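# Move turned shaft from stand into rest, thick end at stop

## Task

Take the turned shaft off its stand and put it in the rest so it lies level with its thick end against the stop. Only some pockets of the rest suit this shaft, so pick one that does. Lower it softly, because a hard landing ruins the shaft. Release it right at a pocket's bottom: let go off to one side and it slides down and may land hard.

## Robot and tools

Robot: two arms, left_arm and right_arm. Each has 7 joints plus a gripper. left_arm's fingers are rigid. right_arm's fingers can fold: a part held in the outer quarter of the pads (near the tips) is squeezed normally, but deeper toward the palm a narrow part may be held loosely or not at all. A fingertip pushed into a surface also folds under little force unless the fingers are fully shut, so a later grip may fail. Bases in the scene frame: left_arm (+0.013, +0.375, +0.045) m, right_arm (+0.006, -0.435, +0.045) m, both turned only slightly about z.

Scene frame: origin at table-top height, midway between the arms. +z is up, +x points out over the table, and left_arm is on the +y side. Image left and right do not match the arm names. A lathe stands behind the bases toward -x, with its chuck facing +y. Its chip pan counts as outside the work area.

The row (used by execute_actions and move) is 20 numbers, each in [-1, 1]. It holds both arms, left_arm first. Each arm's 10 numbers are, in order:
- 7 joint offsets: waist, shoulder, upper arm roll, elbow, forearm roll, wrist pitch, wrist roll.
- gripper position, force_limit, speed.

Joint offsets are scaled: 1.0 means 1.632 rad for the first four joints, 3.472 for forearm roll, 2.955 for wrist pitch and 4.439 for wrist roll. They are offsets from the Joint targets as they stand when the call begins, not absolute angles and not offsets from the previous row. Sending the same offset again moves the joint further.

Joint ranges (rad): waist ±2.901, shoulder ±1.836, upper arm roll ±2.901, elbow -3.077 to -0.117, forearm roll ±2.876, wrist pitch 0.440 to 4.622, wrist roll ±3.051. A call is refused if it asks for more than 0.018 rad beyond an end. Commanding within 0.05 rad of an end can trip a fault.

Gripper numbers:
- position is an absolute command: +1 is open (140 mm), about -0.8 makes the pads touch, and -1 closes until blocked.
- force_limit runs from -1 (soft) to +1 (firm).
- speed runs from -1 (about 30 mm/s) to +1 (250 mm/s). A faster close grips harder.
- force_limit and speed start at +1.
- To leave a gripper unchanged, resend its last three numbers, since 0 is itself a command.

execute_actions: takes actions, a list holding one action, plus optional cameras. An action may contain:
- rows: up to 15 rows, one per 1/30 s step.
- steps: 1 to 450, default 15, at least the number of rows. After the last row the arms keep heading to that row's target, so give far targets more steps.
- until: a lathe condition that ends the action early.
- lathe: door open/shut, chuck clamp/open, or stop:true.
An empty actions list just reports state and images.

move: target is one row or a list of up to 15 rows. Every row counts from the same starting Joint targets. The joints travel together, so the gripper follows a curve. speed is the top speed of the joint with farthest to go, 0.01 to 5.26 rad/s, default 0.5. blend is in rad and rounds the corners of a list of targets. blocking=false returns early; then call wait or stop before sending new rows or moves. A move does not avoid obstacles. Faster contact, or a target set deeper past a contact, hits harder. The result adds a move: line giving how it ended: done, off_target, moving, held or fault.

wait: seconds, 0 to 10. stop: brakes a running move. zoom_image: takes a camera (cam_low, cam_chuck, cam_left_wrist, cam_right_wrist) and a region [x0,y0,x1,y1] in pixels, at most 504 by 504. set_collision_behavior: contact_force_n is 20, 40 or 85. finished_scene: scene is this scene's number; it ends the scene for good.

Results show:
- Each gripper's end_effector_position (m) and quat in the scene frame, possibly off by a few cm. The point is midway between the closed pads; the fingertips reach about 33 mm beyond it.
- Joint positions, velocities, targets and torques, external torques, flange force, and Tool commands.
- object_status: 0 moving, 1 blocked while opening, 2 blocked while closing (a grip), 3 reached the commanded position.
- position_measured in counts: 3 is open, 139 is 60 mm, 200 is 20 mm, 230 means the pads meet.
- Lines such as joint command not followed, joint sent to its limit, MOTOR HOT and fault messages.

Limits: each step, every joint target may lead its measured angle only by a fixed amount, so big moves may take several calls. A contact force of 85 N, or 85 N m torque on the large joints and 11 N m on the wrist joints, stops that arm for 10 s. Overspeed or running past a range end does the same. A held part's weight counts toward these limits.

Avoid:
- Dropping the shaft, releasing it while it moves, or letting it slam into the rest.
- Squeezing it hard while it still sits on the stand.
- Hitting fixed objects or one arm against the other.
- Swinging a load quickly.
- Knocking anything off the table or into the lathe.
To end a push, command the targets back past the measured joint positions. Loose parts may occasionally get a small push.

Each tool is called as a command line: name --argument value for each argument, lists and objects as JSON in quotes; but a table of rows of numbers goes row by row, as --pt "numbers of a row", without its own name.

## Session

execute_actions --actions '[]'

zoom_image --camera "cam_low" --region '[60, 200, 300, 320]'

Scene clock: 0.00 s.
left_arm: end_effector_position=(+0.3423, +0.0997, +0.3444) position_measured=3 object_status=3 end_effector_quat_wxyz=(+0.302, +0.075, +0.941, +0.135) | right_arm: end_effector_position=(+0.6268, -0.4947, +0.2190) position_measured=3 object_status=3 end_effector_quat_wxyz=(+0.164, -0.021, +0.938, +0.303)
Joint positions: left_arm=[-1.058 -0.561 -0.034 -2.566 0.723 1.989 0.316] | right_arm=[-0.289 0.236 -0.061 -2.024 0.882 2.129 0.615]
Joint velocities: within noise
Joint torques (N m): no reading
External joint torques (N m): no reading
Flange force (N): no reading
Joint targets: left_arm=[-1.058 -0.561 -0.034 -2.566 0.723 1.989 0.316] | right_arm=[-0.289 0.236 -0.061 -2.024 0.882 2.129 0.615]
Tool commands: left_gripper/position=+1.0 left_gripper/force_limit=+1.0 left_gripper/speed=+1.0 right_gripper/position=+1.0 right_gripper/force_limit=+1.0 right_gripper/speed=+1.0
lathe: door_state=shut chuck_state=open seat_state=open
camera_calibration:
cam_left_wrist: T_world_to_cam=[[0.0599, 0.954759, 0.291286, -0.205263], [0.553352, -0.274629, 0.786371, -0.431992], [0.830791, 0.11408, -0.544768, 0.0354171], [0, 0, 0, 1]] pos_world=[0.221915, 0.0732982, 0.418791]
cam_right_wrist: T_world_to_cam=[[-0.130148, 0.824273, 0.551032, 0.37822], [0.777783, -0.259798, 0.572328, -0.739853], [0.614911, 0.503071, -0.607293, 0.13796], [0, 0, 0, 1]] pos_world=[0.539837, -0.573372, 0.298809]

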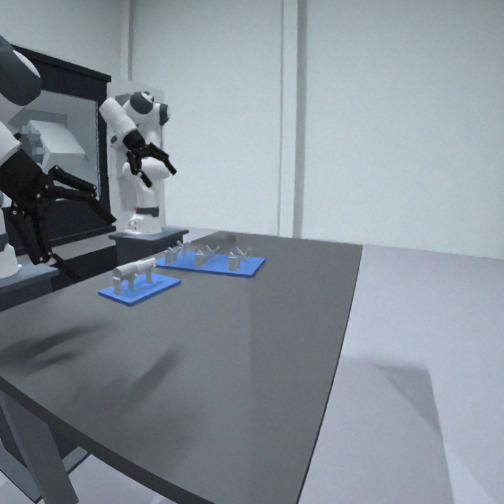

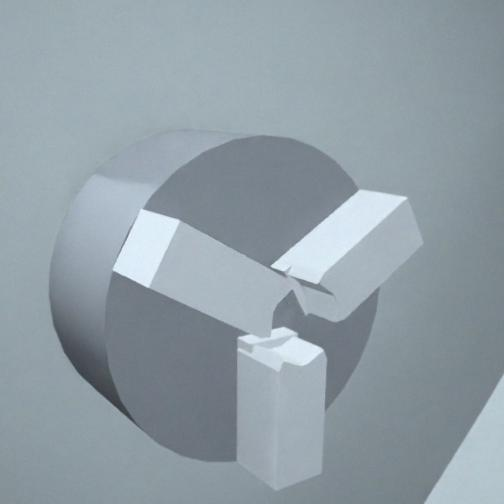

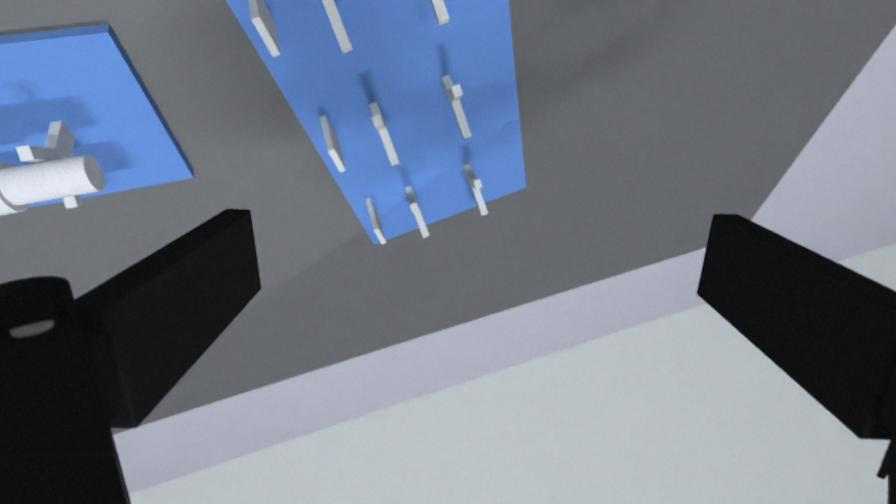

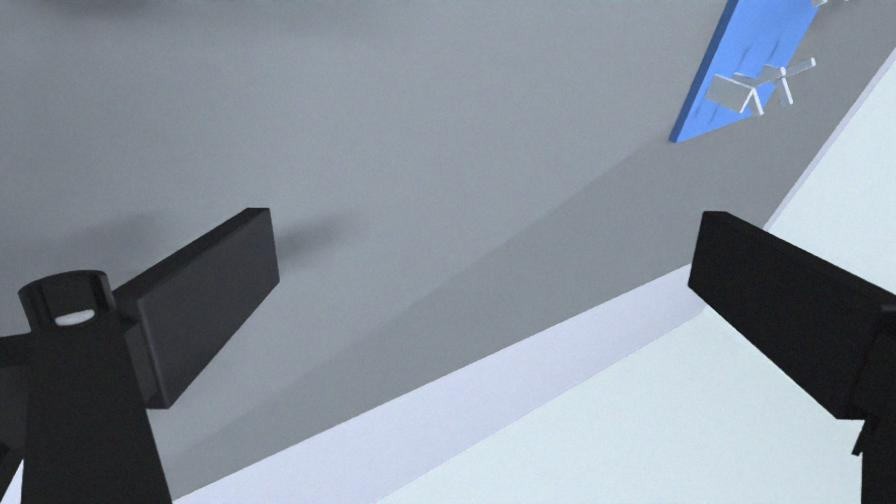

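Scaled by 2.100.

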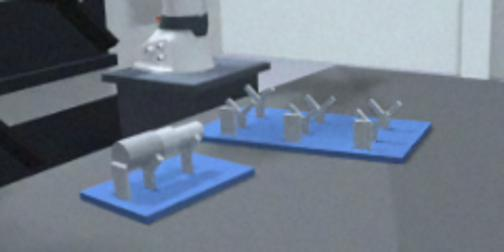

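move --target '[0.1017,0.7378,0.0208,0.9312,-0.2082,-0.1014,-0.2737,1,1,1,-0.3744,0,0,0,0,0,0,1,1,1]' --speed 0.9 --cameras '["cam_left_wrist"]'

zoom_image --camera "cam_left_wrist" --region '[300, 0, 600, 300]'

Scene clock: 3.70 s.
left_arm: end_effector_position=(+0.4655, -0.2038, +0.2995) position_measured=3 object_status=3 end_effector_quat_wxyz=(-0.002, +0.701, -0.713, +0.001) | right_arm: end_effector_position=(+0.4796, -0.8410, +0.2190) position_measured=3 object_status=3 end_effector_quat_wxyz=(+0.248, +0.263, +0.901, +0.239)
Joint positions: left_arm=[-0.893 0.643 -0.001 -1.047 0.004 1.691 -0.893] | right_arm=[-0.9 0.236 -0.062 -2.024 0.882 2.129 0.615]
Joint velocities: left_arm=[-0.002 0 -0.001 -0.001 -0.001 0 -0.006] | right_arm=[within noise]
Joint torques (N m): left_arm=[0.23 -49.73 0.81 24.38 0.46 2.27 -0.14] | right_arm=[-0.4 -37.2 0.51 22.78 0.81 1.12 -0.03]
External joint torques (N m): left_arm=[0.13 2.18 0.22 -0.37 -0.36 -0.39 -0.14] | right_arm=[-0.41 1.43 0.71 -0.23 -0.02 -0.11 -0.08]
Flange force (N): left_arm=[0.0 0.0 0.0] | right_arm=[-2.0 -2.7 1.9]
Joint targets: left_arm=[-0.892 0.643 0.000 -1.046 0.001 1.689 -0.899] | right_arm=[-0.900 0.236 -0.061 -2.024 0.882 2.129 0.615]
lathe: door_state=shut chuck_state=open seat_state=open
move: done
camera_calibration:
cam_left_wrist: T_world_to_cam=[[-0.999873, 0.0123313, -0.0100601, 0.481624], [0.00807754, 0.937899, 0.346814, 0.08446], [0.013712, 0.346689, -0.93788, 0.488601], [0, 0, 0, 1]] pos_world=[0.474182, -0.254547, 0.433803]
Images, in order (width x height): cam_left_wrist 896x504.

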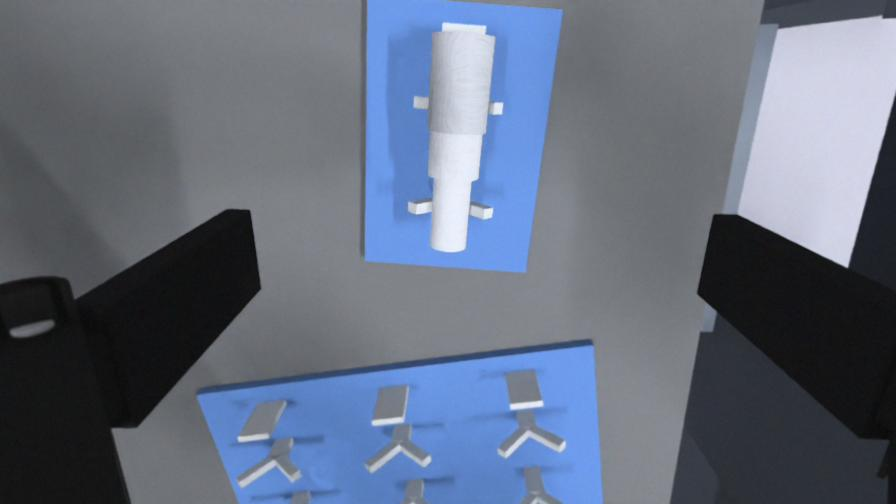

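Scaled by 1.680.

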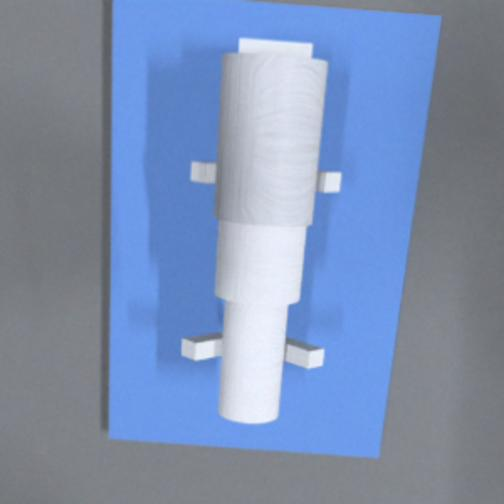

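move --target '[0.1719,-0.2225,0,-0.3123,0,0.0496,0.0339,1,1,1,0,0,0,0,0,0,0,1,1,1]' --speed 0.8 --cameras '["cam_left_wrist"]'

zoom_image --camera "cam_left_wrist" --region '[250, 100, 420, 360]'

zoom_image --camera "cam_left_wrist" --region '[400, 100, 570, 360]'

zoom_image --camera "cam_left_wrist" --region '[540, 100, 710, 360]'

Scene clock: 20.33 s.
left_arm: end_effector_position=(+0.5380, -0.0018, +0.3193) position_measured=3 object_status=3 end_effector_quat_wxyz=(-0.002, +0.751, -0.660, -0.001) | right_arm: end_effector_position=(+0.4796, -0.8409, +0.2190) position_measured=3 object_status=3 end_effector_quat_wxyz=(+0.248, +0.263, +0.901, +0.240)
Joint positions: left_arm=[-0.61 0.282 0.001 -1.554 0.003 1.834 -0.754] | right_arm=[-0.9 0.236 -0.062 -2.024 0.882 2.129 0.615]
Joint velocities: left_arm=[0 0.001 0 0 0 0 0.007] | right_arm=[within noise]
Joint torques (N m): left_arm=[-0.27 -40.51 0.11 24.08 0.72 2.79 0.06] | right_arm=[-0.33 -37.24 0.45 22.79 0.79 1.12 -0.08]
External joint torques (N m): left_arm=[-0.34 1.76 -0.21 -0.95 -0.06 0.14 0.06] | right_arm=[-0.52 1.53 0.48 -0.28 -0.05 -0.09 -0.13]
Flange force (N): left_arm=[1.1 -0.6 2.9] | right_arm=[-1.9 -3.1 1.9]
Joint targets: left_arm=[-0.612 0.280 0.000 -1.555 0.001 1.836 -0.748] | right_arm=[-0.900 0.236 -0.061 -2.024 0.882 2.129 0.615]
lathe: door_state=shut chuck_state=open seat_state=open
move: done
camera_calibration:
cam_left_wrist: T_world_to_cam=[[-0.991155, -0.132503, -0.00736649, 0.545965], [-0.126711, 0.928408, 0.349288, -0.0407754], [-0.0394428, 0.347132, -0.936986, 0.464514], [0, 0, 0, 1]] pos_world=[0.554291, -0.0510493, 0.453508]
Images, in order (width x height): cam_left_wrist 896x504.

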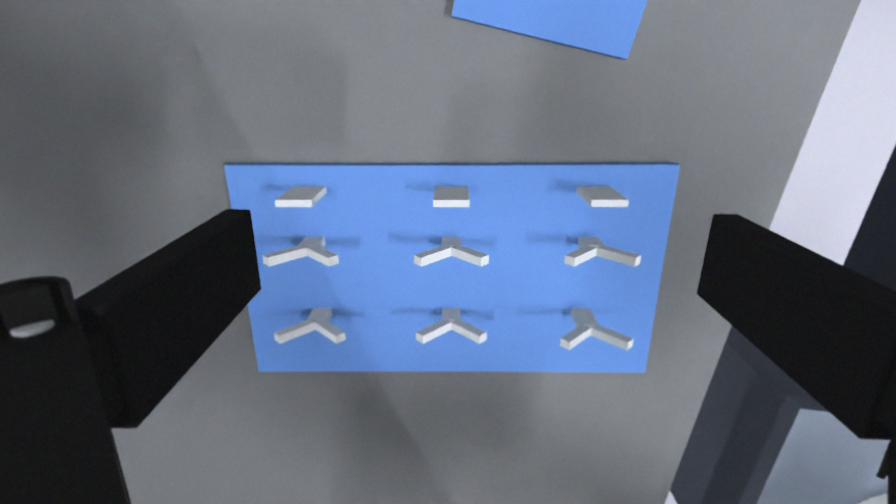

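Scaled by 1.938.

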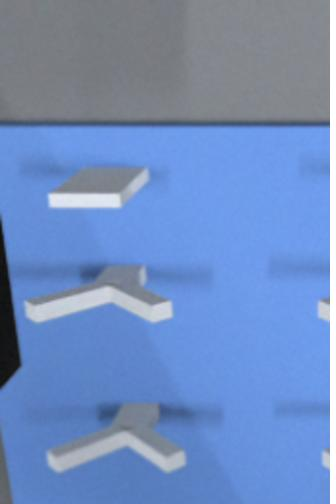

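Scaled by 1.938.

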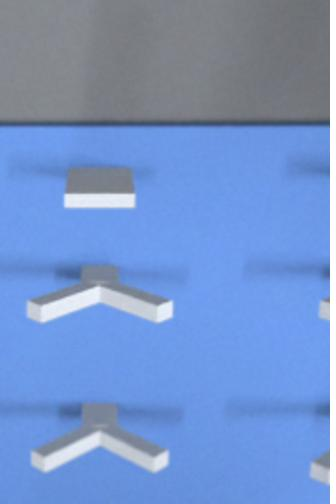

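Scaled by 1.938.

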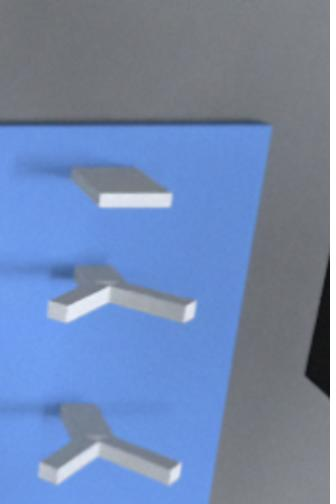

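move --target '[-0.1655,0.2571,0,0.1499,0,0.0589,-0.0144,0.3,0.6,0,0,0,0,0,0,0,0,1,1,1]' --speed 0.7 --cameras '["cam_left_wrist"]'

Scene clock: 22.83 s.
left_arm: end_effector_position=(+0.4713, -0.2002, +0.1582) position_measured=91 object_status=3 end_effector_quat_wxyz=(-0.001, +0.673, -0.739, -0.002) | right_arm: end_effector_position=(+0.4796, -0.8409, +0.2190) position_measured=3 object_status=3 end_effector_quat_wxyz=(+0.248, +0.263, +0.901, +0.240)
Joint positions: left_arm=[-0.883 0.701 -0.002 -1.312 0.003 2.008 -0.806] | right_arm=[-0.9 0.236 -0.062 -2.024 0.882 2.129 0.615]
Joint velocities: left_arm=[0.001 0 -0.001 0.001 0.001 0.001 -0.006] | right_arm=[within noise]
Joint torques (N m): left_arm=[0.34 -50.84 1.07 24.12 0.68 2.89 -0.14] | right_arm=[-0.37 -37.29 0.41 22.8 0.79 1.12 -0.04]
External joint torques (N m): left_arm=[0.28 2.32 0.47 -0.57 -0.05 0.25 -0.14] | right_arm=[-0.34 1.38 0.64 -0.2 -0.04 -0.11 -0.09]
Flange force (N): left_arm=[3.2 -3.4 3.2] | right_arm=[-2.0 -2.6 1.8]
Joint targets: left_arm=[-0.882 0.700 0.000 -1.311 0.001 2.010 -0.812] | right_arm=[-0.900 0.236 -0.061 -2.024 0.882 2.129 0.615]
lathe: door_state=shut chuck_state=open seat_state=open
move: done
camera_calibration:
cam_left_wrist: T_world_to_cam=[[-0.995982, 0.0894271, -0.0047307, 0.498686], [0.082119, 0.933109, 0.350091, 0.0935604], [0.0357219, 0.348296, -0.936704, 0.344616], [0, 0, 0, 1]] pos_world=[0.476689, -0.251926, 0.292408]
Images, in order (width x height): cam_left_wrist 896x504.

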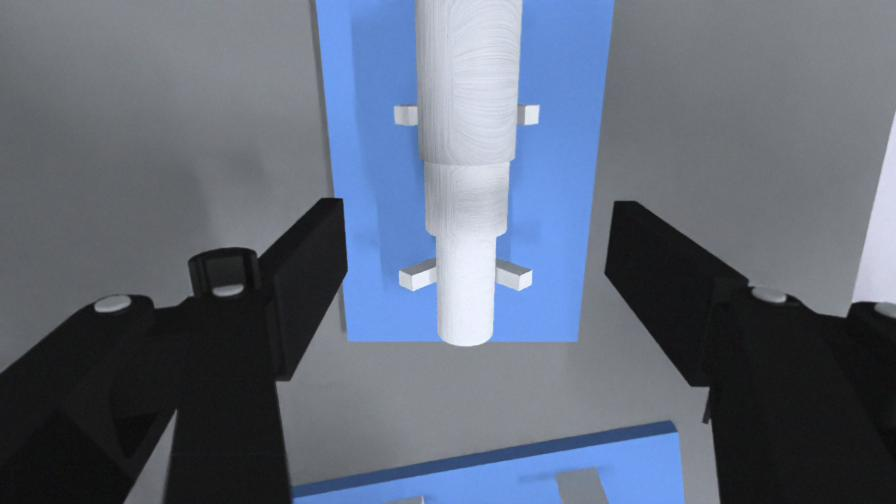

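move --pt "0.0011 0.0463 0 -0.0225 0 0.0383 0.0004 0.3 0.6 -1 0 0 0 0 0 0 0 1 1 1" --pt "0.0011 0.0463 0 -0.0225 0 0.0383 0.0004 -1 0.6 -1 0 0 0 0 0 0 0 1 1 1" --speed 0.15 --cameras '["cam_left_wrist","cam_low"]'

wait --seconds 0.7 --cameras '["cam_left_wrist","cam_low"]'

zoom_image --camera "cam_low" --region '[90, 220, 190, 310]'

Scene clock: 26.87 s.
left_arm: end_effector_position=(+0.4732, -0.2014, +0.0968) position_measured=176 object_status=0 end_effector_quat_wxyz=(-0.001, +0.675, -0.737, -0.001) | right_arm: end_effector_position=(+0.4796, -0.8409, +0.2190) position_measured=3 object_status=3 end_effector_quat_wxyz=(+0.248, +0.263, +0.901, +0.240)
Joint positions: left_arm=[-0.882 0.775 -0.002 -1.347 0.003 2.121 -0.811] | right_arm=[-0.9 0.236 -0.062 -2.024 0.882 2.129 0.615]
Joint velocities: within noise
Joint torques (N m): left_arm=[0.72 -50.97 1.11 23.32 0.66 2.87 0.1] | right_arm=[-0.42 -37.25 0.42 22.76 0.81 1.13 0]
External joint torques (N m): left_arm=[0.47 2.98 0.35 -0.74 -0.03 0.23 0.1] | right_arm=[-0.5 1.57 0.55 -0.36 -0.03 -0.09 -0.05]
Flange force (N): left_arm=[3.5 -4.5 4.6] | right_arm=[-1.8 -2.9 1.9]
Joint targets: left_arm=[-0.880 0.775 0.000 -1.347 0.001 2.123 -0.810] | right_arm=[-0.900 0.236 -0.061 -2.024 0.882 2.129 0.615]
lathe: door_state=shut chuck_state=open seat_state=open
move: done
camera_calibration:
cam_left_wrist: T_world_to_cam=[[-0.99645, 0.0839056, -0.00682244, 0.499754], [0.0763134, 0.934547, 0.347561, 0.119325], [0.0355382, 0.345807, -0.937633, 0.287069], [0, 0, 0, 1]] pos_world=[0.478672, -0.252718, 0.231102]
Images, in order (width x height): cam_low 504x504, cam_left_wrist 896x504.

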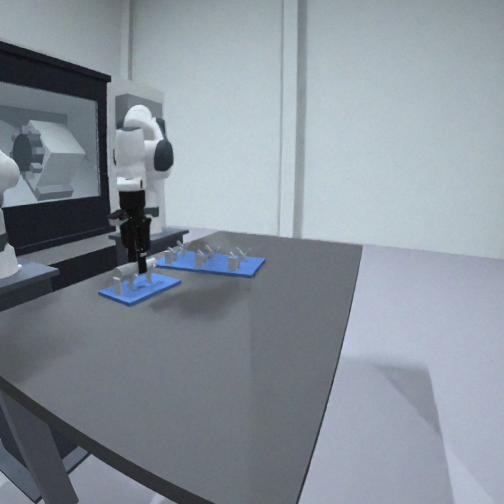

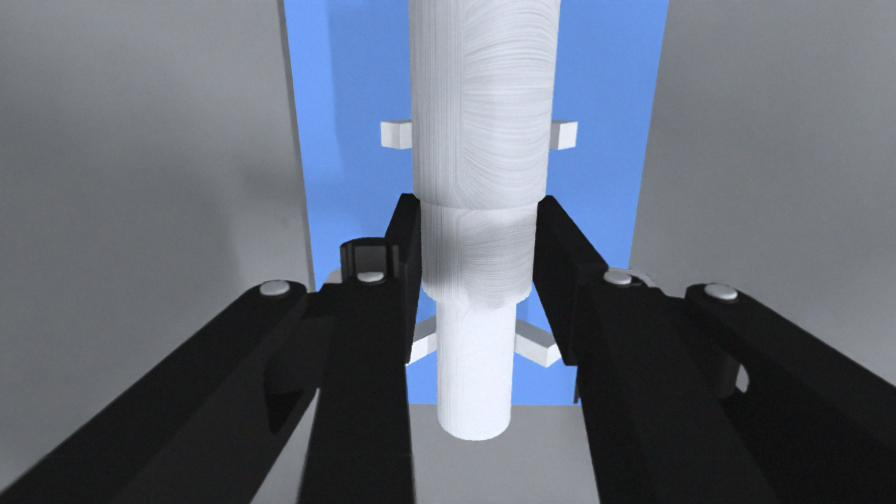

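Scene clock: 27.57 s.
left_arm: end_effector_position=(+0.4732, -0.2014, +0.0968) position_measured=176 object_status=2 end_effector_quat_wxyz=(-0.001, +0.675, -0.737, -0.001) | right_arm: end_effector_position=(+0.4796, -0.8409, +0.2190) position_measured=3 object_status=3 end_effector_quat_wxyz=(+0.248, +0.263, +0.901, +0.240)
Joint positions: left_arm=[-0.882 0.775 -0.002 -1.347 0.003 2.121 -0.811] | right_arm=[-0.9 0.236 -0.062 -2.024 0.882 2.129 0.615]
Joint velocities: within noise
Joint torques (N m): left_arm=[0.71 -50.96 1.12 23.33 0.67 2.88 0.09] | right_arm=[-0.32 -37.24 0.35 22.79 0.8 1.13 0]
External joint torques (N m): left_arm=[0.6 3.34 0.45 -0.92 -0.02 0.21 0.09] | right_arm=[-0.53 1.57 0.36 -0.27 -0.04 -0.08 -0.05]
Flange force (N): left_arm=[3.6 -4.7 5.1] | right_arm=[-2.0 -3.2 1.8]
Joint targets: left_arm=[-0.880 0.775 0.000 -1.347 0.001 2.123 -0.810] | right_arm=[-0.900 0.236 -0.061 -2.024 0.882 2.129 0.615]
Tool commands: left_gripper/position=-1.0 left_gripper/force_limit=+0.6 left_gripper/speed=-1.0 right_gripper/position=+1.0 right_gripper/force_limit=+1.0 right_gripper/speed=+1.0
lathe: door_state=shut chuck_state=open seat_state=open
wait: 0.70 s
camera_calibration:
cam_left_wrist: T_world_to_cam=[[-0.996461, 0.0837779, -0.00676398, 0.499714], [0.0762141, 0.934558, 0.347553, 0.119377], [0.0354386, 0.345808, -0.937636, 0.287118], [0, 0, 0, 1]] pos_world=[0.478672, -0.252718, 0.231102]
Images, in order (width x height): cam_low 504x504, cam_left_wrist 896x504.

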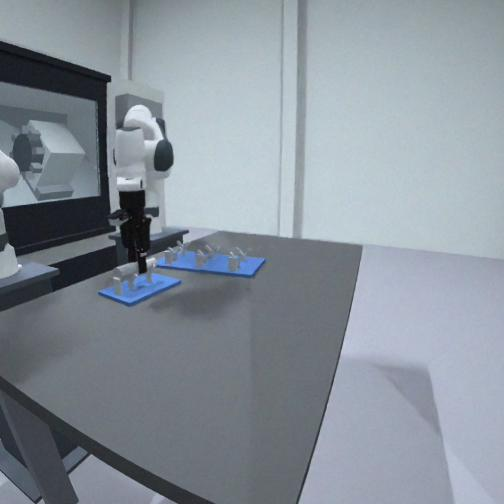

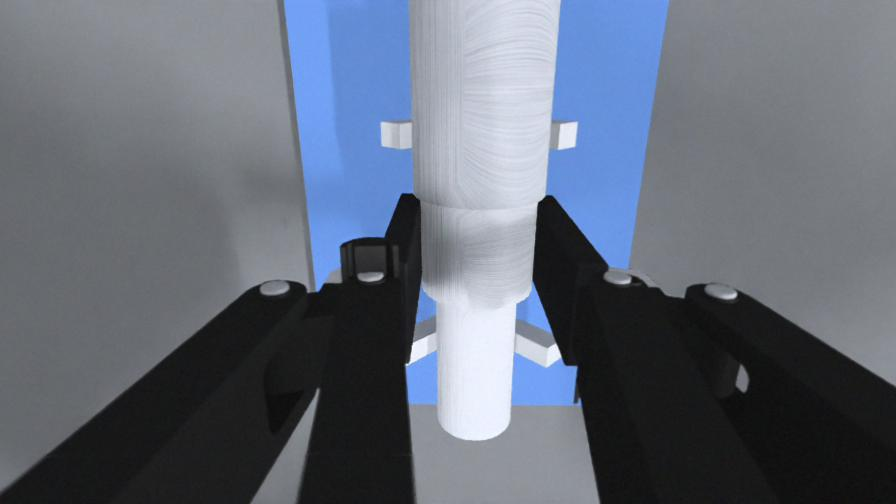

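Scaled by 5.040.

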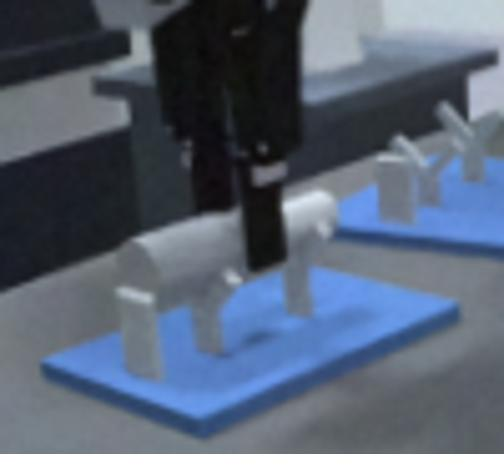

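move --target '[0,-0.0509,0,0.0248,0,-0.0421,0,-1,0.6,-1,0,0,0,0,0,0,0,1,1,1]' --speed 0.12 --cameras '["cam_left_wrist","cam_low"]'

zoom_image --camera "cam_low" --region '[90, 210, 190, 310]'

Scene clock: 29.33 s.
left_arm: end_effector_position=(+0.4710, -0.1981, +0.1602) position_measured=176 object_status=2 end_effector_quat_wxyz=(-0.001, +0.676, -0.737, -0.005) | right_arm: end_effector_position=(+0.4796, -0.8409, +0.2190) position_measured=3 object_status=3 end_effector_quat_wxyz=(+0.248, +0.263, +0.901, +0.240)
Joint positions: left_arm=[-0.881 0.698 -0.002 -1.311 0.003 1.999 -0.811] | right_arm=[-0.9 0.236 -0.062 -2.024 0.882 2.129 0.615]
Joint velocities: left_arm=[-0.001 0 0.001 0 0 -0.004 0.001] | right_arm=[within noise]
Joint torques (N m): left_arm=[0.55 -53.97 1.03 26.08 0.68 2.61 0.02] | right_arm=[-0.38 -37.21 0.42 22.76 0.8 1.12 -0.06]
External joint torques (N m): left_arm=[0.6 -1.24 0.52 1.57 -0.05 0 0.02] | right_arm=[-0.44 1.58 0.56 -0.3 -0.04 -0.1 -0.11]
Flange force (N): left_arm=[3.5 -4.5 -2.8] | right_arm=[-1.9 -3.1 2.0]
Joint targets: left_arm=[-0.880 0.692 0.000 -1.307 0.001 1.999 -0.810] | right_arm=[-0.900 0.236 -0.061 -2.024 0.882 2.129 0.615]
lathe: door_state=shut chuck_state=open seat_state=open
move: done
camera_calibration:
cam_left_wrist: T_world_to_cam=[[-0.996521, 0.0833276, -0.00127842, 0.496759], [0.077503, 0.932285, 0.353323, 0.0925666], [0.0306334, 0.351995, -0.935501, 0.348674], [0, 0, 0, 1]] pos_world=[0.477176, -0.250424, 0.294114]
Images, in order (width x height): cam_low 504x504, cam_left_wrist 896x504.

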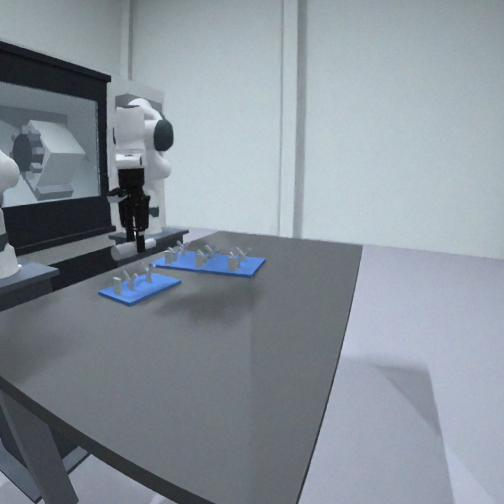

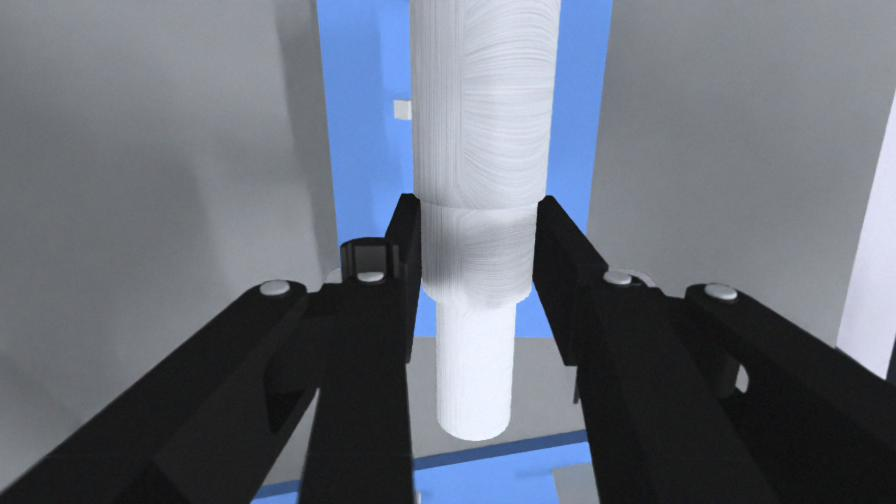

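Scaled by 5.040.

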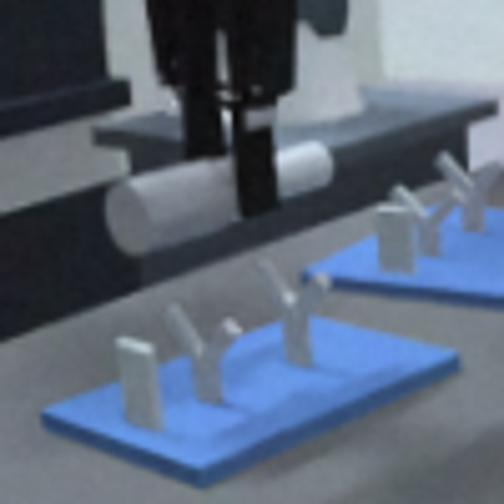

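move --target '[0.1827,-0.4915,0,-0.7197,0,0.1260,0.0194,-1,0.6,-1,0,0,0,0,0,0,0,1,1,1]' --speed 0.55 --cameras '["cam_left_wrist","cam_low"]'

zoom_image --camera "cam_low" --region '[140, 200, 240, 290]'

Scene clock: 32.57 s.
left_arm: end_effector_position=(+0.3911, +0.1177, +0.1609) position_measured=176 object_status=2 end_effector_quat_wxyz=(+0.000, +0.751, -0.660, -0.007) | right_arm: end_effector_position=(+0.4797, -0.8409, +0.2190) position_measured=3 object_status=3 end_effector_quat_wxyz=(+0.248, +0.263, +0.901, +0.240)
Joint positions: left_arm=[-0.583 -0.104 0 -2.483 0.003 2.366 -0.729] | right_arm=[-0.9 0.236 -0.062 -2.024 0.882 2.129 0.615]
Joint velocities: left_arm=[0 0 0.001 0.001 0 0.003 0.007] | right_arm=[within noise]
Joint torques (N m): left_arm=[0.69 -26.8 -0.16 22.51 0.47 3.1 0.22] | right_arm=[-0.34 -37.21 0.38 22.8 0.8 1.12 -0.01]
External joint torques (N m): left_arm=[0.69 -0.96 -0.06 0.78 -0.09 0.5 0.22] | right_arm=[-0.5 1.61 0.43 -0.24 -0.04 -0.08 -0.05]
Flange force (N): left_arm=[-1.0 -0.4 -1.1] | right_arm=[-2.2 -3.2 1.9]
Joint targets: left_arm=[-0.582 -0.110 0.000 -2.482 0.001 2.371 -0.724] | right_arm=[-0.900 0.236 -0.061 -2.024 0.882 2.129 0.615]
lathe: door_state=shut chuck_state=open seat_state=open
move: done
camera_calibration:
cam_left_wrist: T_world_to_cam=[[-0.991218, -0.132228, 0.00188511, 0.413614], [-0.122926, 0.926552, 0.355516, -0.117294], [-0.0487558, 0.352162, -0.934668, 0.271537], [0, 0, 0, 1]] pos_world=[0.408802, 0.0677452, 0.294717]
Images, in order (width x height): cam_low 504x504, cam_left_wrist 896x504.

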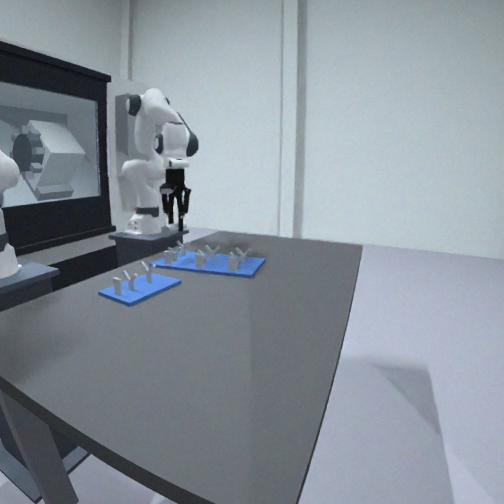

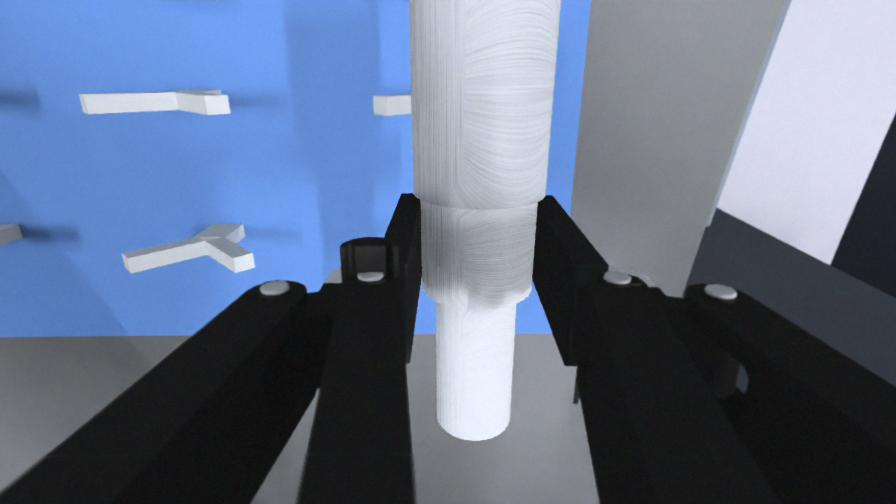

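Scaled by 5.040.

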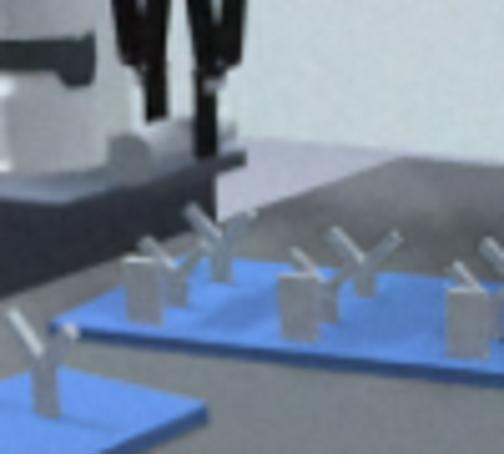

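move --target '[0.0088,0.0518,0,-0.0098,0,0.0387,0.0032,-1,0.6,-1,0,0,0,0,0,0,0,1,1,1]' --speed 0.1 --cameras '["cam_left_wrist","cam_low"]'

zoom_image --camera "cam_low" --region '[140, 200, 240, 290]'

Scene clock: 34.87 s.
left_arm: end_effector_position=(+0.4018, +0.1183, +0.1270) position_measured=176 object_status=2 end_effector_quat_wxyz=(-0.001, +0.751, -0.660, +0.002) | right_arm: end_effector_position=(+0.4797, -0.8409, +0.2190) position_measured=3 object_status=3 end_effector_quat_wxyz=(+0.248, +0.263, +0.901, +0.240)
Joint positions: left_arm=[-0.569 -0.024 0 -2.5 0.003 2.48 -0.714] | right_arm=[-0.9 0.236 -0.062 -2.024 0.882 2.129 0.615]
Joint velocities: left_arm=[0.001 0 0.001 0.001 0 0.005 0.001] | right_arm=[within noise]
Joint torques (N m): left_arm=[0.72 -27.56 -0.05 21.59 0.41 3.29 0.17] | right_arm=[-0.38 -37.2 0.41 22.75 0.78 1.12 -0.02]
External joint torques (N m): left_arm=[0.8 0.08 0.05 0.91 -0.08 0.63 0.17] | right_arm=[-0.42 1.57 0.57 -0.31 -0.06 -0.1 -0.07]
Flange force (N): left_arm=[0.9 -2.9 1.4] | right_arm=[-1.9 -2.9 2.0]
Joint targets: left_arm=[-0.567 -0.025 0.000 -2.498 0.001 2.485 -0.710] | right_arm=[-0.900 0.236 -0.061 -2.024 0.882 2.129 0.615]
lathe: door_state=shut chuck_state=open seat_state=open
move: done
camera_calibration:
cam_left_wrist: T_world_to_cam=[[-0.991284, -0.131288, -0.0109426, 0.425859], [-0.126998, 0.930182, 0.344431, -0.101873], [-0.0350411, 0.342818, -0.938748, 0.236324], [0, 0, 0, 1]] pos_world=[0.41749, 0.0696548, 0.261597]
Images, in order (width x height): cam_low 504x504, cam_left_wrist 896x504.

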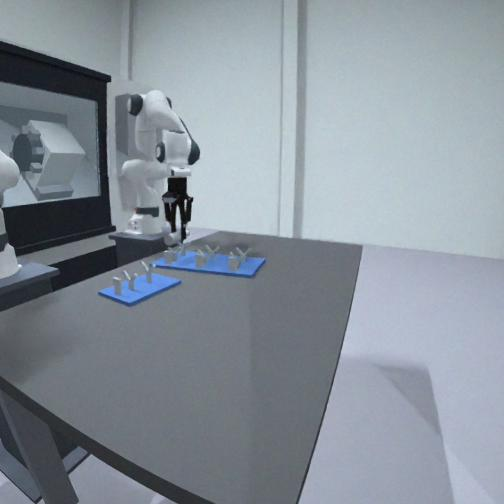

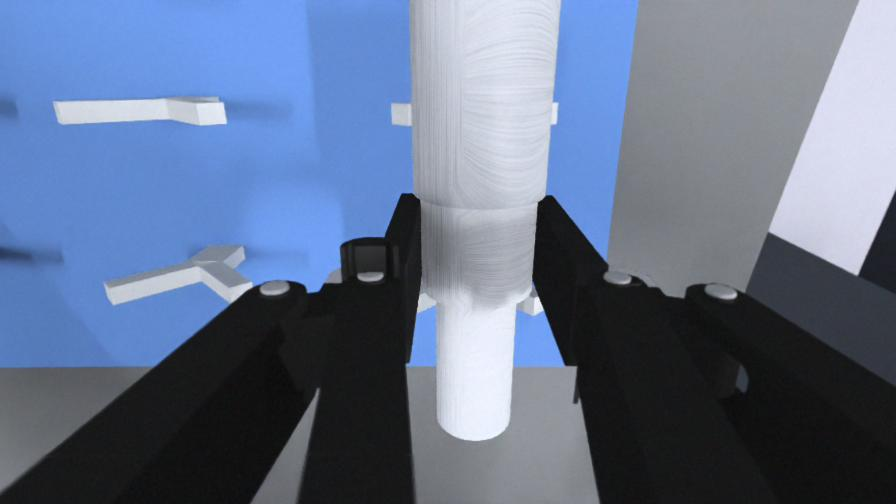

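Scaled by 5.040.

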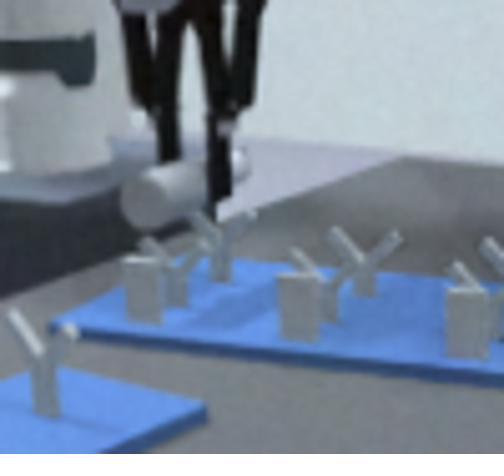

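move --target '[-0.0040,0.0411,0,-0.0014,0,0.0221,-0.0015,-1,0.6,-1,0,0,0,0,0,0,0,1,1,1]' --speed 0.06 --cameras '["cam_left_wrist","cam_low"]'

zoom_image --camera "cam_low" --region '[140, 200, 240, 290]'

Scene clock: 36.83 s.
left_arm: end_effector_position=(+0.4025, +0.1160, +0.1007) position_measured=176 object_status=2 end_effector_quat_wxyz=(-0.001, +0.750, -0.662, +0.000) | right_arm: end_effector_position=(+0.4797, -0.8409, +0.2190) position_measured=3 object_status=3 end_effector_quat_wxyz=(+0.248, +0.263, +0.901, +0.240)
Joint positions: left_arm=[-0.572 0.043 0 -2.502 0.003 2.545 -0.714] | right_arm=[-0.9 0.236 -0.062 -2.024 0.882 2.129 0.615]
Joint velocities: left_arm=[0 0 -0.001 0 0 0.004 0.001] | right_arm=[within noise]
Joint torques (N m): left_arm=[-0.52 -28.85 0.08 20.52 0.36 3.24 -0.1] | right_arm=[-0.42 -37.16 0.41 22.78 0.79 1.11 -0.01]
External joint torques (N m): left_arm=[-0.61 0.1 -0.05 0.87 -0.08 0.6 -0.1] | right_arm=[-0.45 1.55 0.58 -0.24 -0.04 -0.11 -0.06]
Flange force (N): left_arm=[2.4 -1.4 1.6] | right_arm=[-2.2 -3.0 1.9]
Joint targets: left_arm=[-0.574 0.042 0.000 -2.500 0.001 2.551 -0.717] | right_arm=[-0.900 0.236 -0.061 -2.024 0.882 2.129 0.615]
lathe: door_state=shut chuck_state=open seat_state=open
move: done
camera_calibration:
cam_left_wrist: T_world_to_cam=[[-0.991789, -0.12763, -0.00804486, 0.425517], [-0.122488, 0.929985, 0.346589, -0.0925779], [-0.0367537, 0.344729, -0.937983, 0.212787], [0, 0, 0, 1]] pos_world=[0.418504, 0.0670511, 0.2351]
Images, in order (width x height): cam_low 504x504, cam_left_wrist 896x504.

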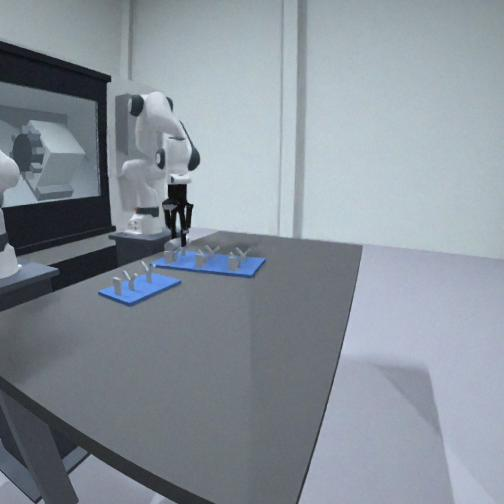

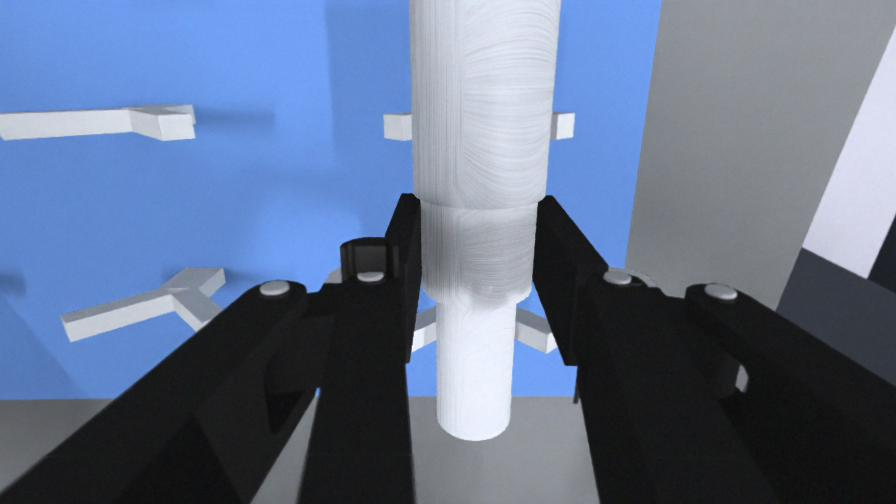

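Scaled by 5.040.

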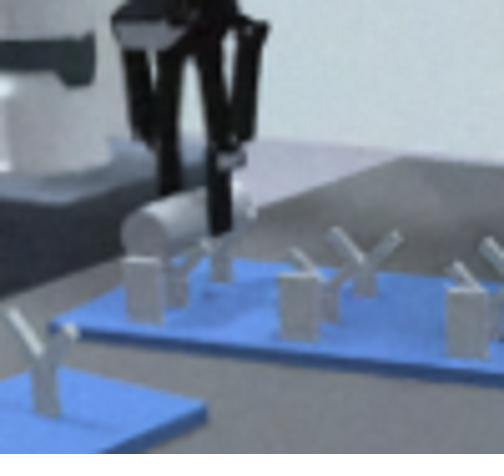

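move --target '[-0.0040,0.0082,0,0.0042,0,0.0022,-0.0010,-1,0.6,-1,0,0,0,0,0,0,0,1,1,1]' --speed 0.03 --cameras '["cam_left_wrist"]'

Scene clock: 37.77 s.
left_arm: end_effector_position=(+0.4017, +0.1129, +0.0968) position_measured=176 object_status=2 end_effector_quat_wxyz=(-0.001, +0.748, -0.663, -0.001) | right_arm: end_effector_position=(+0.4797, -0.8409, +0.2190) position_measured=3 object_status=3 end_effector_quat_wxyz=(+0.248, +0.263, +0.901, +0.240)
Joint positions: left_arm=[-0.579 0.056 0 -2.497 0.003 2.552 -0.716] | right_arm=[-0.9 0.236 -0.062 -2.024 0.882 2.129 0.615]
Joint velocities: within noise
Joint torques (N m): left_arm=[-0.58 -28.95 0 20.97 0.34 3.3 -0.33] | right_arm=[-0.38 -37.21 0.37 22.82 0.79 1.12 -0.01]
External joint torques (N m): left_arm=[-0.6 0.33 -0.07 1.38 -0.1 0.66 -0.33] | right_arm=[-0.53 1.59 0.44 -0.28 -0.05 -0.1 -0.06]
Flange force (N): left_arm=[4.3 -2.7 2.1] | right_arm=[-2.1 -3.2 1.8]
Joint targets: left_arm=[-0.580 0.055 0.000 -2.493 0.001 2.557 -0.721] | right_arm=[-0.900 0.236 -0.061 -2.024 0.882 2.129 0.615]
lathe: door_state=shut chuck_state=open seat_state=open
move: done
camera_calibration:
cam_left_wrist: T_world_to_cam=[[-0.992318, -0.123554, -0.00626499, 0.423832], [-0.117998, 0.930053, 0.347962, -0.0904142], [-0.0371652, 0.346029, -0.937488, 0.210122], [0, 0, 0, 1]] pos_world=[0.417717, 0.0637477, 0.231103]
Images, in order (width x height): cam_left_wrist 896x504.

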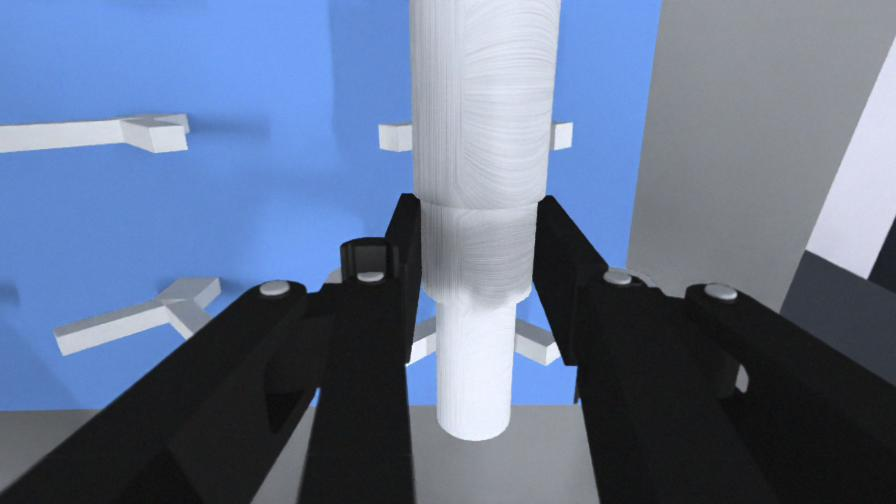

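move --target '[-0.0007,0.0043,0,0.0013,0,0.0017,-0.0020,-1,0.6,-1,0,0,0,0,0,0,0,1,1,1]' --speed 0.03 --cameras '["cam_left_wrist"]'

Scene clock: 38.67 s.
left_arm: end_effector_position=(+0.4018, +0.1128, +0.0957) position_measured=176 object_status=2 end_effector_quat_wxyz=(-0.001, +0.750, -0.661, -0.002) | right_arm: end_effector_position=(+0.4797, -0.8409, +0.2190) position_measured=3 object_status=3 end_effector_quat_wxyz=(+0.248, +0.263, +0.901, +0.240)
Joint positions: left_arm=[-0.579 0.06 0 -2.496 0.003 2.553 -0.722] | right_arm=[-0.9 0.236 -0.062 -2.024 0.882 2.129 0.615]
Joint velocities: within noise
Joint torques (N m): left_arm=[-1.21 -27.22 -0.56 21.39 0.08 3.96 -0.35] | right_arm=[-0.38 -37.26 0.37 22.77 0.81 1.14 -0.08]
External joint torques (N m): left_arm=[-1.27 2.2 -0.67 1.85 -0.35 1.32 -0.35] | right_arm=[-0.48 1.42 0.48 -0.25 -0.02 -0.08 -0.13]
Flange force (N): left_arm=[9.0 -5.9 8.2] | right_arm=[-1.7 -2.9 1.8]
Joint targets: left_arm=[-0.581 0.062 0.000 -2.491 0.001 2.562 -0.730] | right_arm=[-0.900 0.236 -0.061 -2.024 0.882 2.129 0.615]
lathe: door_state=shut chuck_state=open seat_state=open
move: done
camera_calibration:
cam_left_wrist: T_world_to_cam=[[-0.991667, -0.128717, -0.00540985, 0.424155], [-0.122511, 0.929198, 0.348687, -0.0880733], [-0.0398552, 0.346444, -0.937224, 0.210088], [0, 0, 0, 1]] pos_world=[0.418204, 0.0636497, 0.229904]
Images, in order (width x height): cam_left_wrist 896x504.

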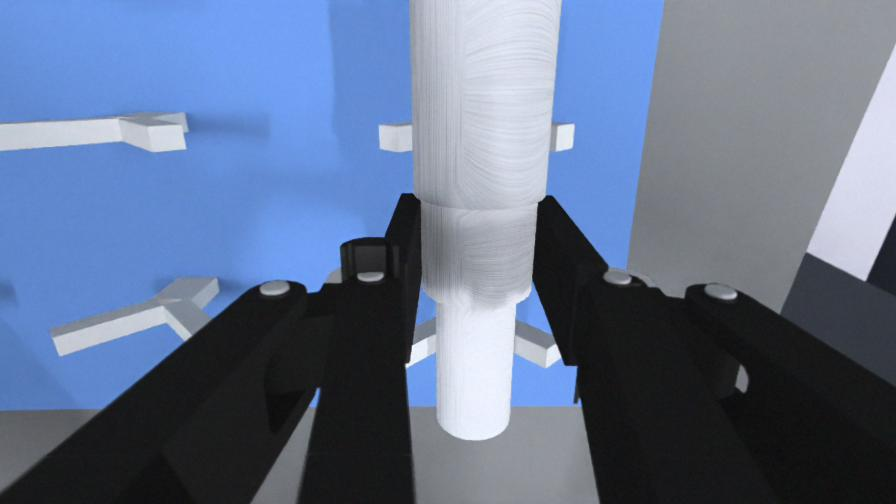

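move --target '[-0.0030,0.0026,0,0.0042,0,-0.0009,-0.0008,-1,0.6,-1,0,0,0,0,0,0,0,1,1,1]' --speed 0.03 --cameras '["cam_left_wrist"]'

Scene clock: 39.47 s.
left_arm: end_effector_position=(+0.4019, +0.1127, +0.0955) position_measured=176 object_status=2 end_effector_quat_wxyz=(+0.000, +0.751, -0.660, -0.004) | right_arm: end_effector_position=(+0.4797, -0.8409, +0.2190) position_measured=3 object_status=3 end_effector_quat_wxyz=(+0.248, +0.263, +0.901, +0.240)
Joint positions: left_arm=[-0.581 0.063 0.002 -2.491 0.003 2.547 -0.724] | right_arm=[-0.9 0.236 -0.062 -2.024 0.882 2.129 0.615]
Joint velocities: left_arm=[0 0 0.001 0.002 0.001 -0.001 -0.004] | right_arm=[within noise]
Joint torques (N m): left_arm=[-2.7 -26.9 -1.8 22.17 -0.3 4.51 -0.45] | right_arm=[-0.41 -37.23 0.39 22.78 0.79 1.12 -0.01]
External joint torques (N m): left_arm=[-2.54 2.66 -1.7 2.57 -0.75 1.87 -0.45] | right_arm=[-0.56 1.51 0.45 -0.26 -0.05 -0.09 -0.05]
Flange force (N): left_arm=[13.0 -6.5 10.4] | right_arm=[-2.0 -3.0 1.7]
Joint targets: left_arm=[-0.586 0.066 0.000 -2.484 0.001 2.560 -0.733] | right_arm=[-0.900 0.236 -0.061 -2.024 0.882 2.129 0.615]
lathe: door_state=shut chuck_state=open seat_state=open
move: off_target (left_arm); left_arm: the wrist pitch is farthest, 0.013 rad from its target
camera_calibration:
cam_left_wrist: T_world_to_cam=[[-0.991344, -0.131272, -0.0023596, 0.424118], [-0.123719, 0.927983, 0.351483, -0.0875716], [-0.0439503, 0.348733, -0.936191, 0.211312], [0, 0, 0, 1]] pos_world=[0.4189, 0.0632485, 0.229609]
Images, in order (width x height): cam_left_wrist 896x504.

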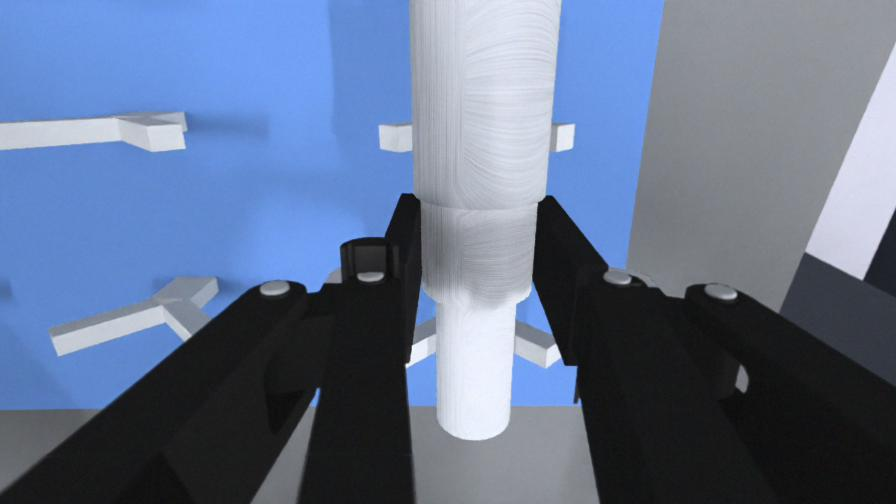

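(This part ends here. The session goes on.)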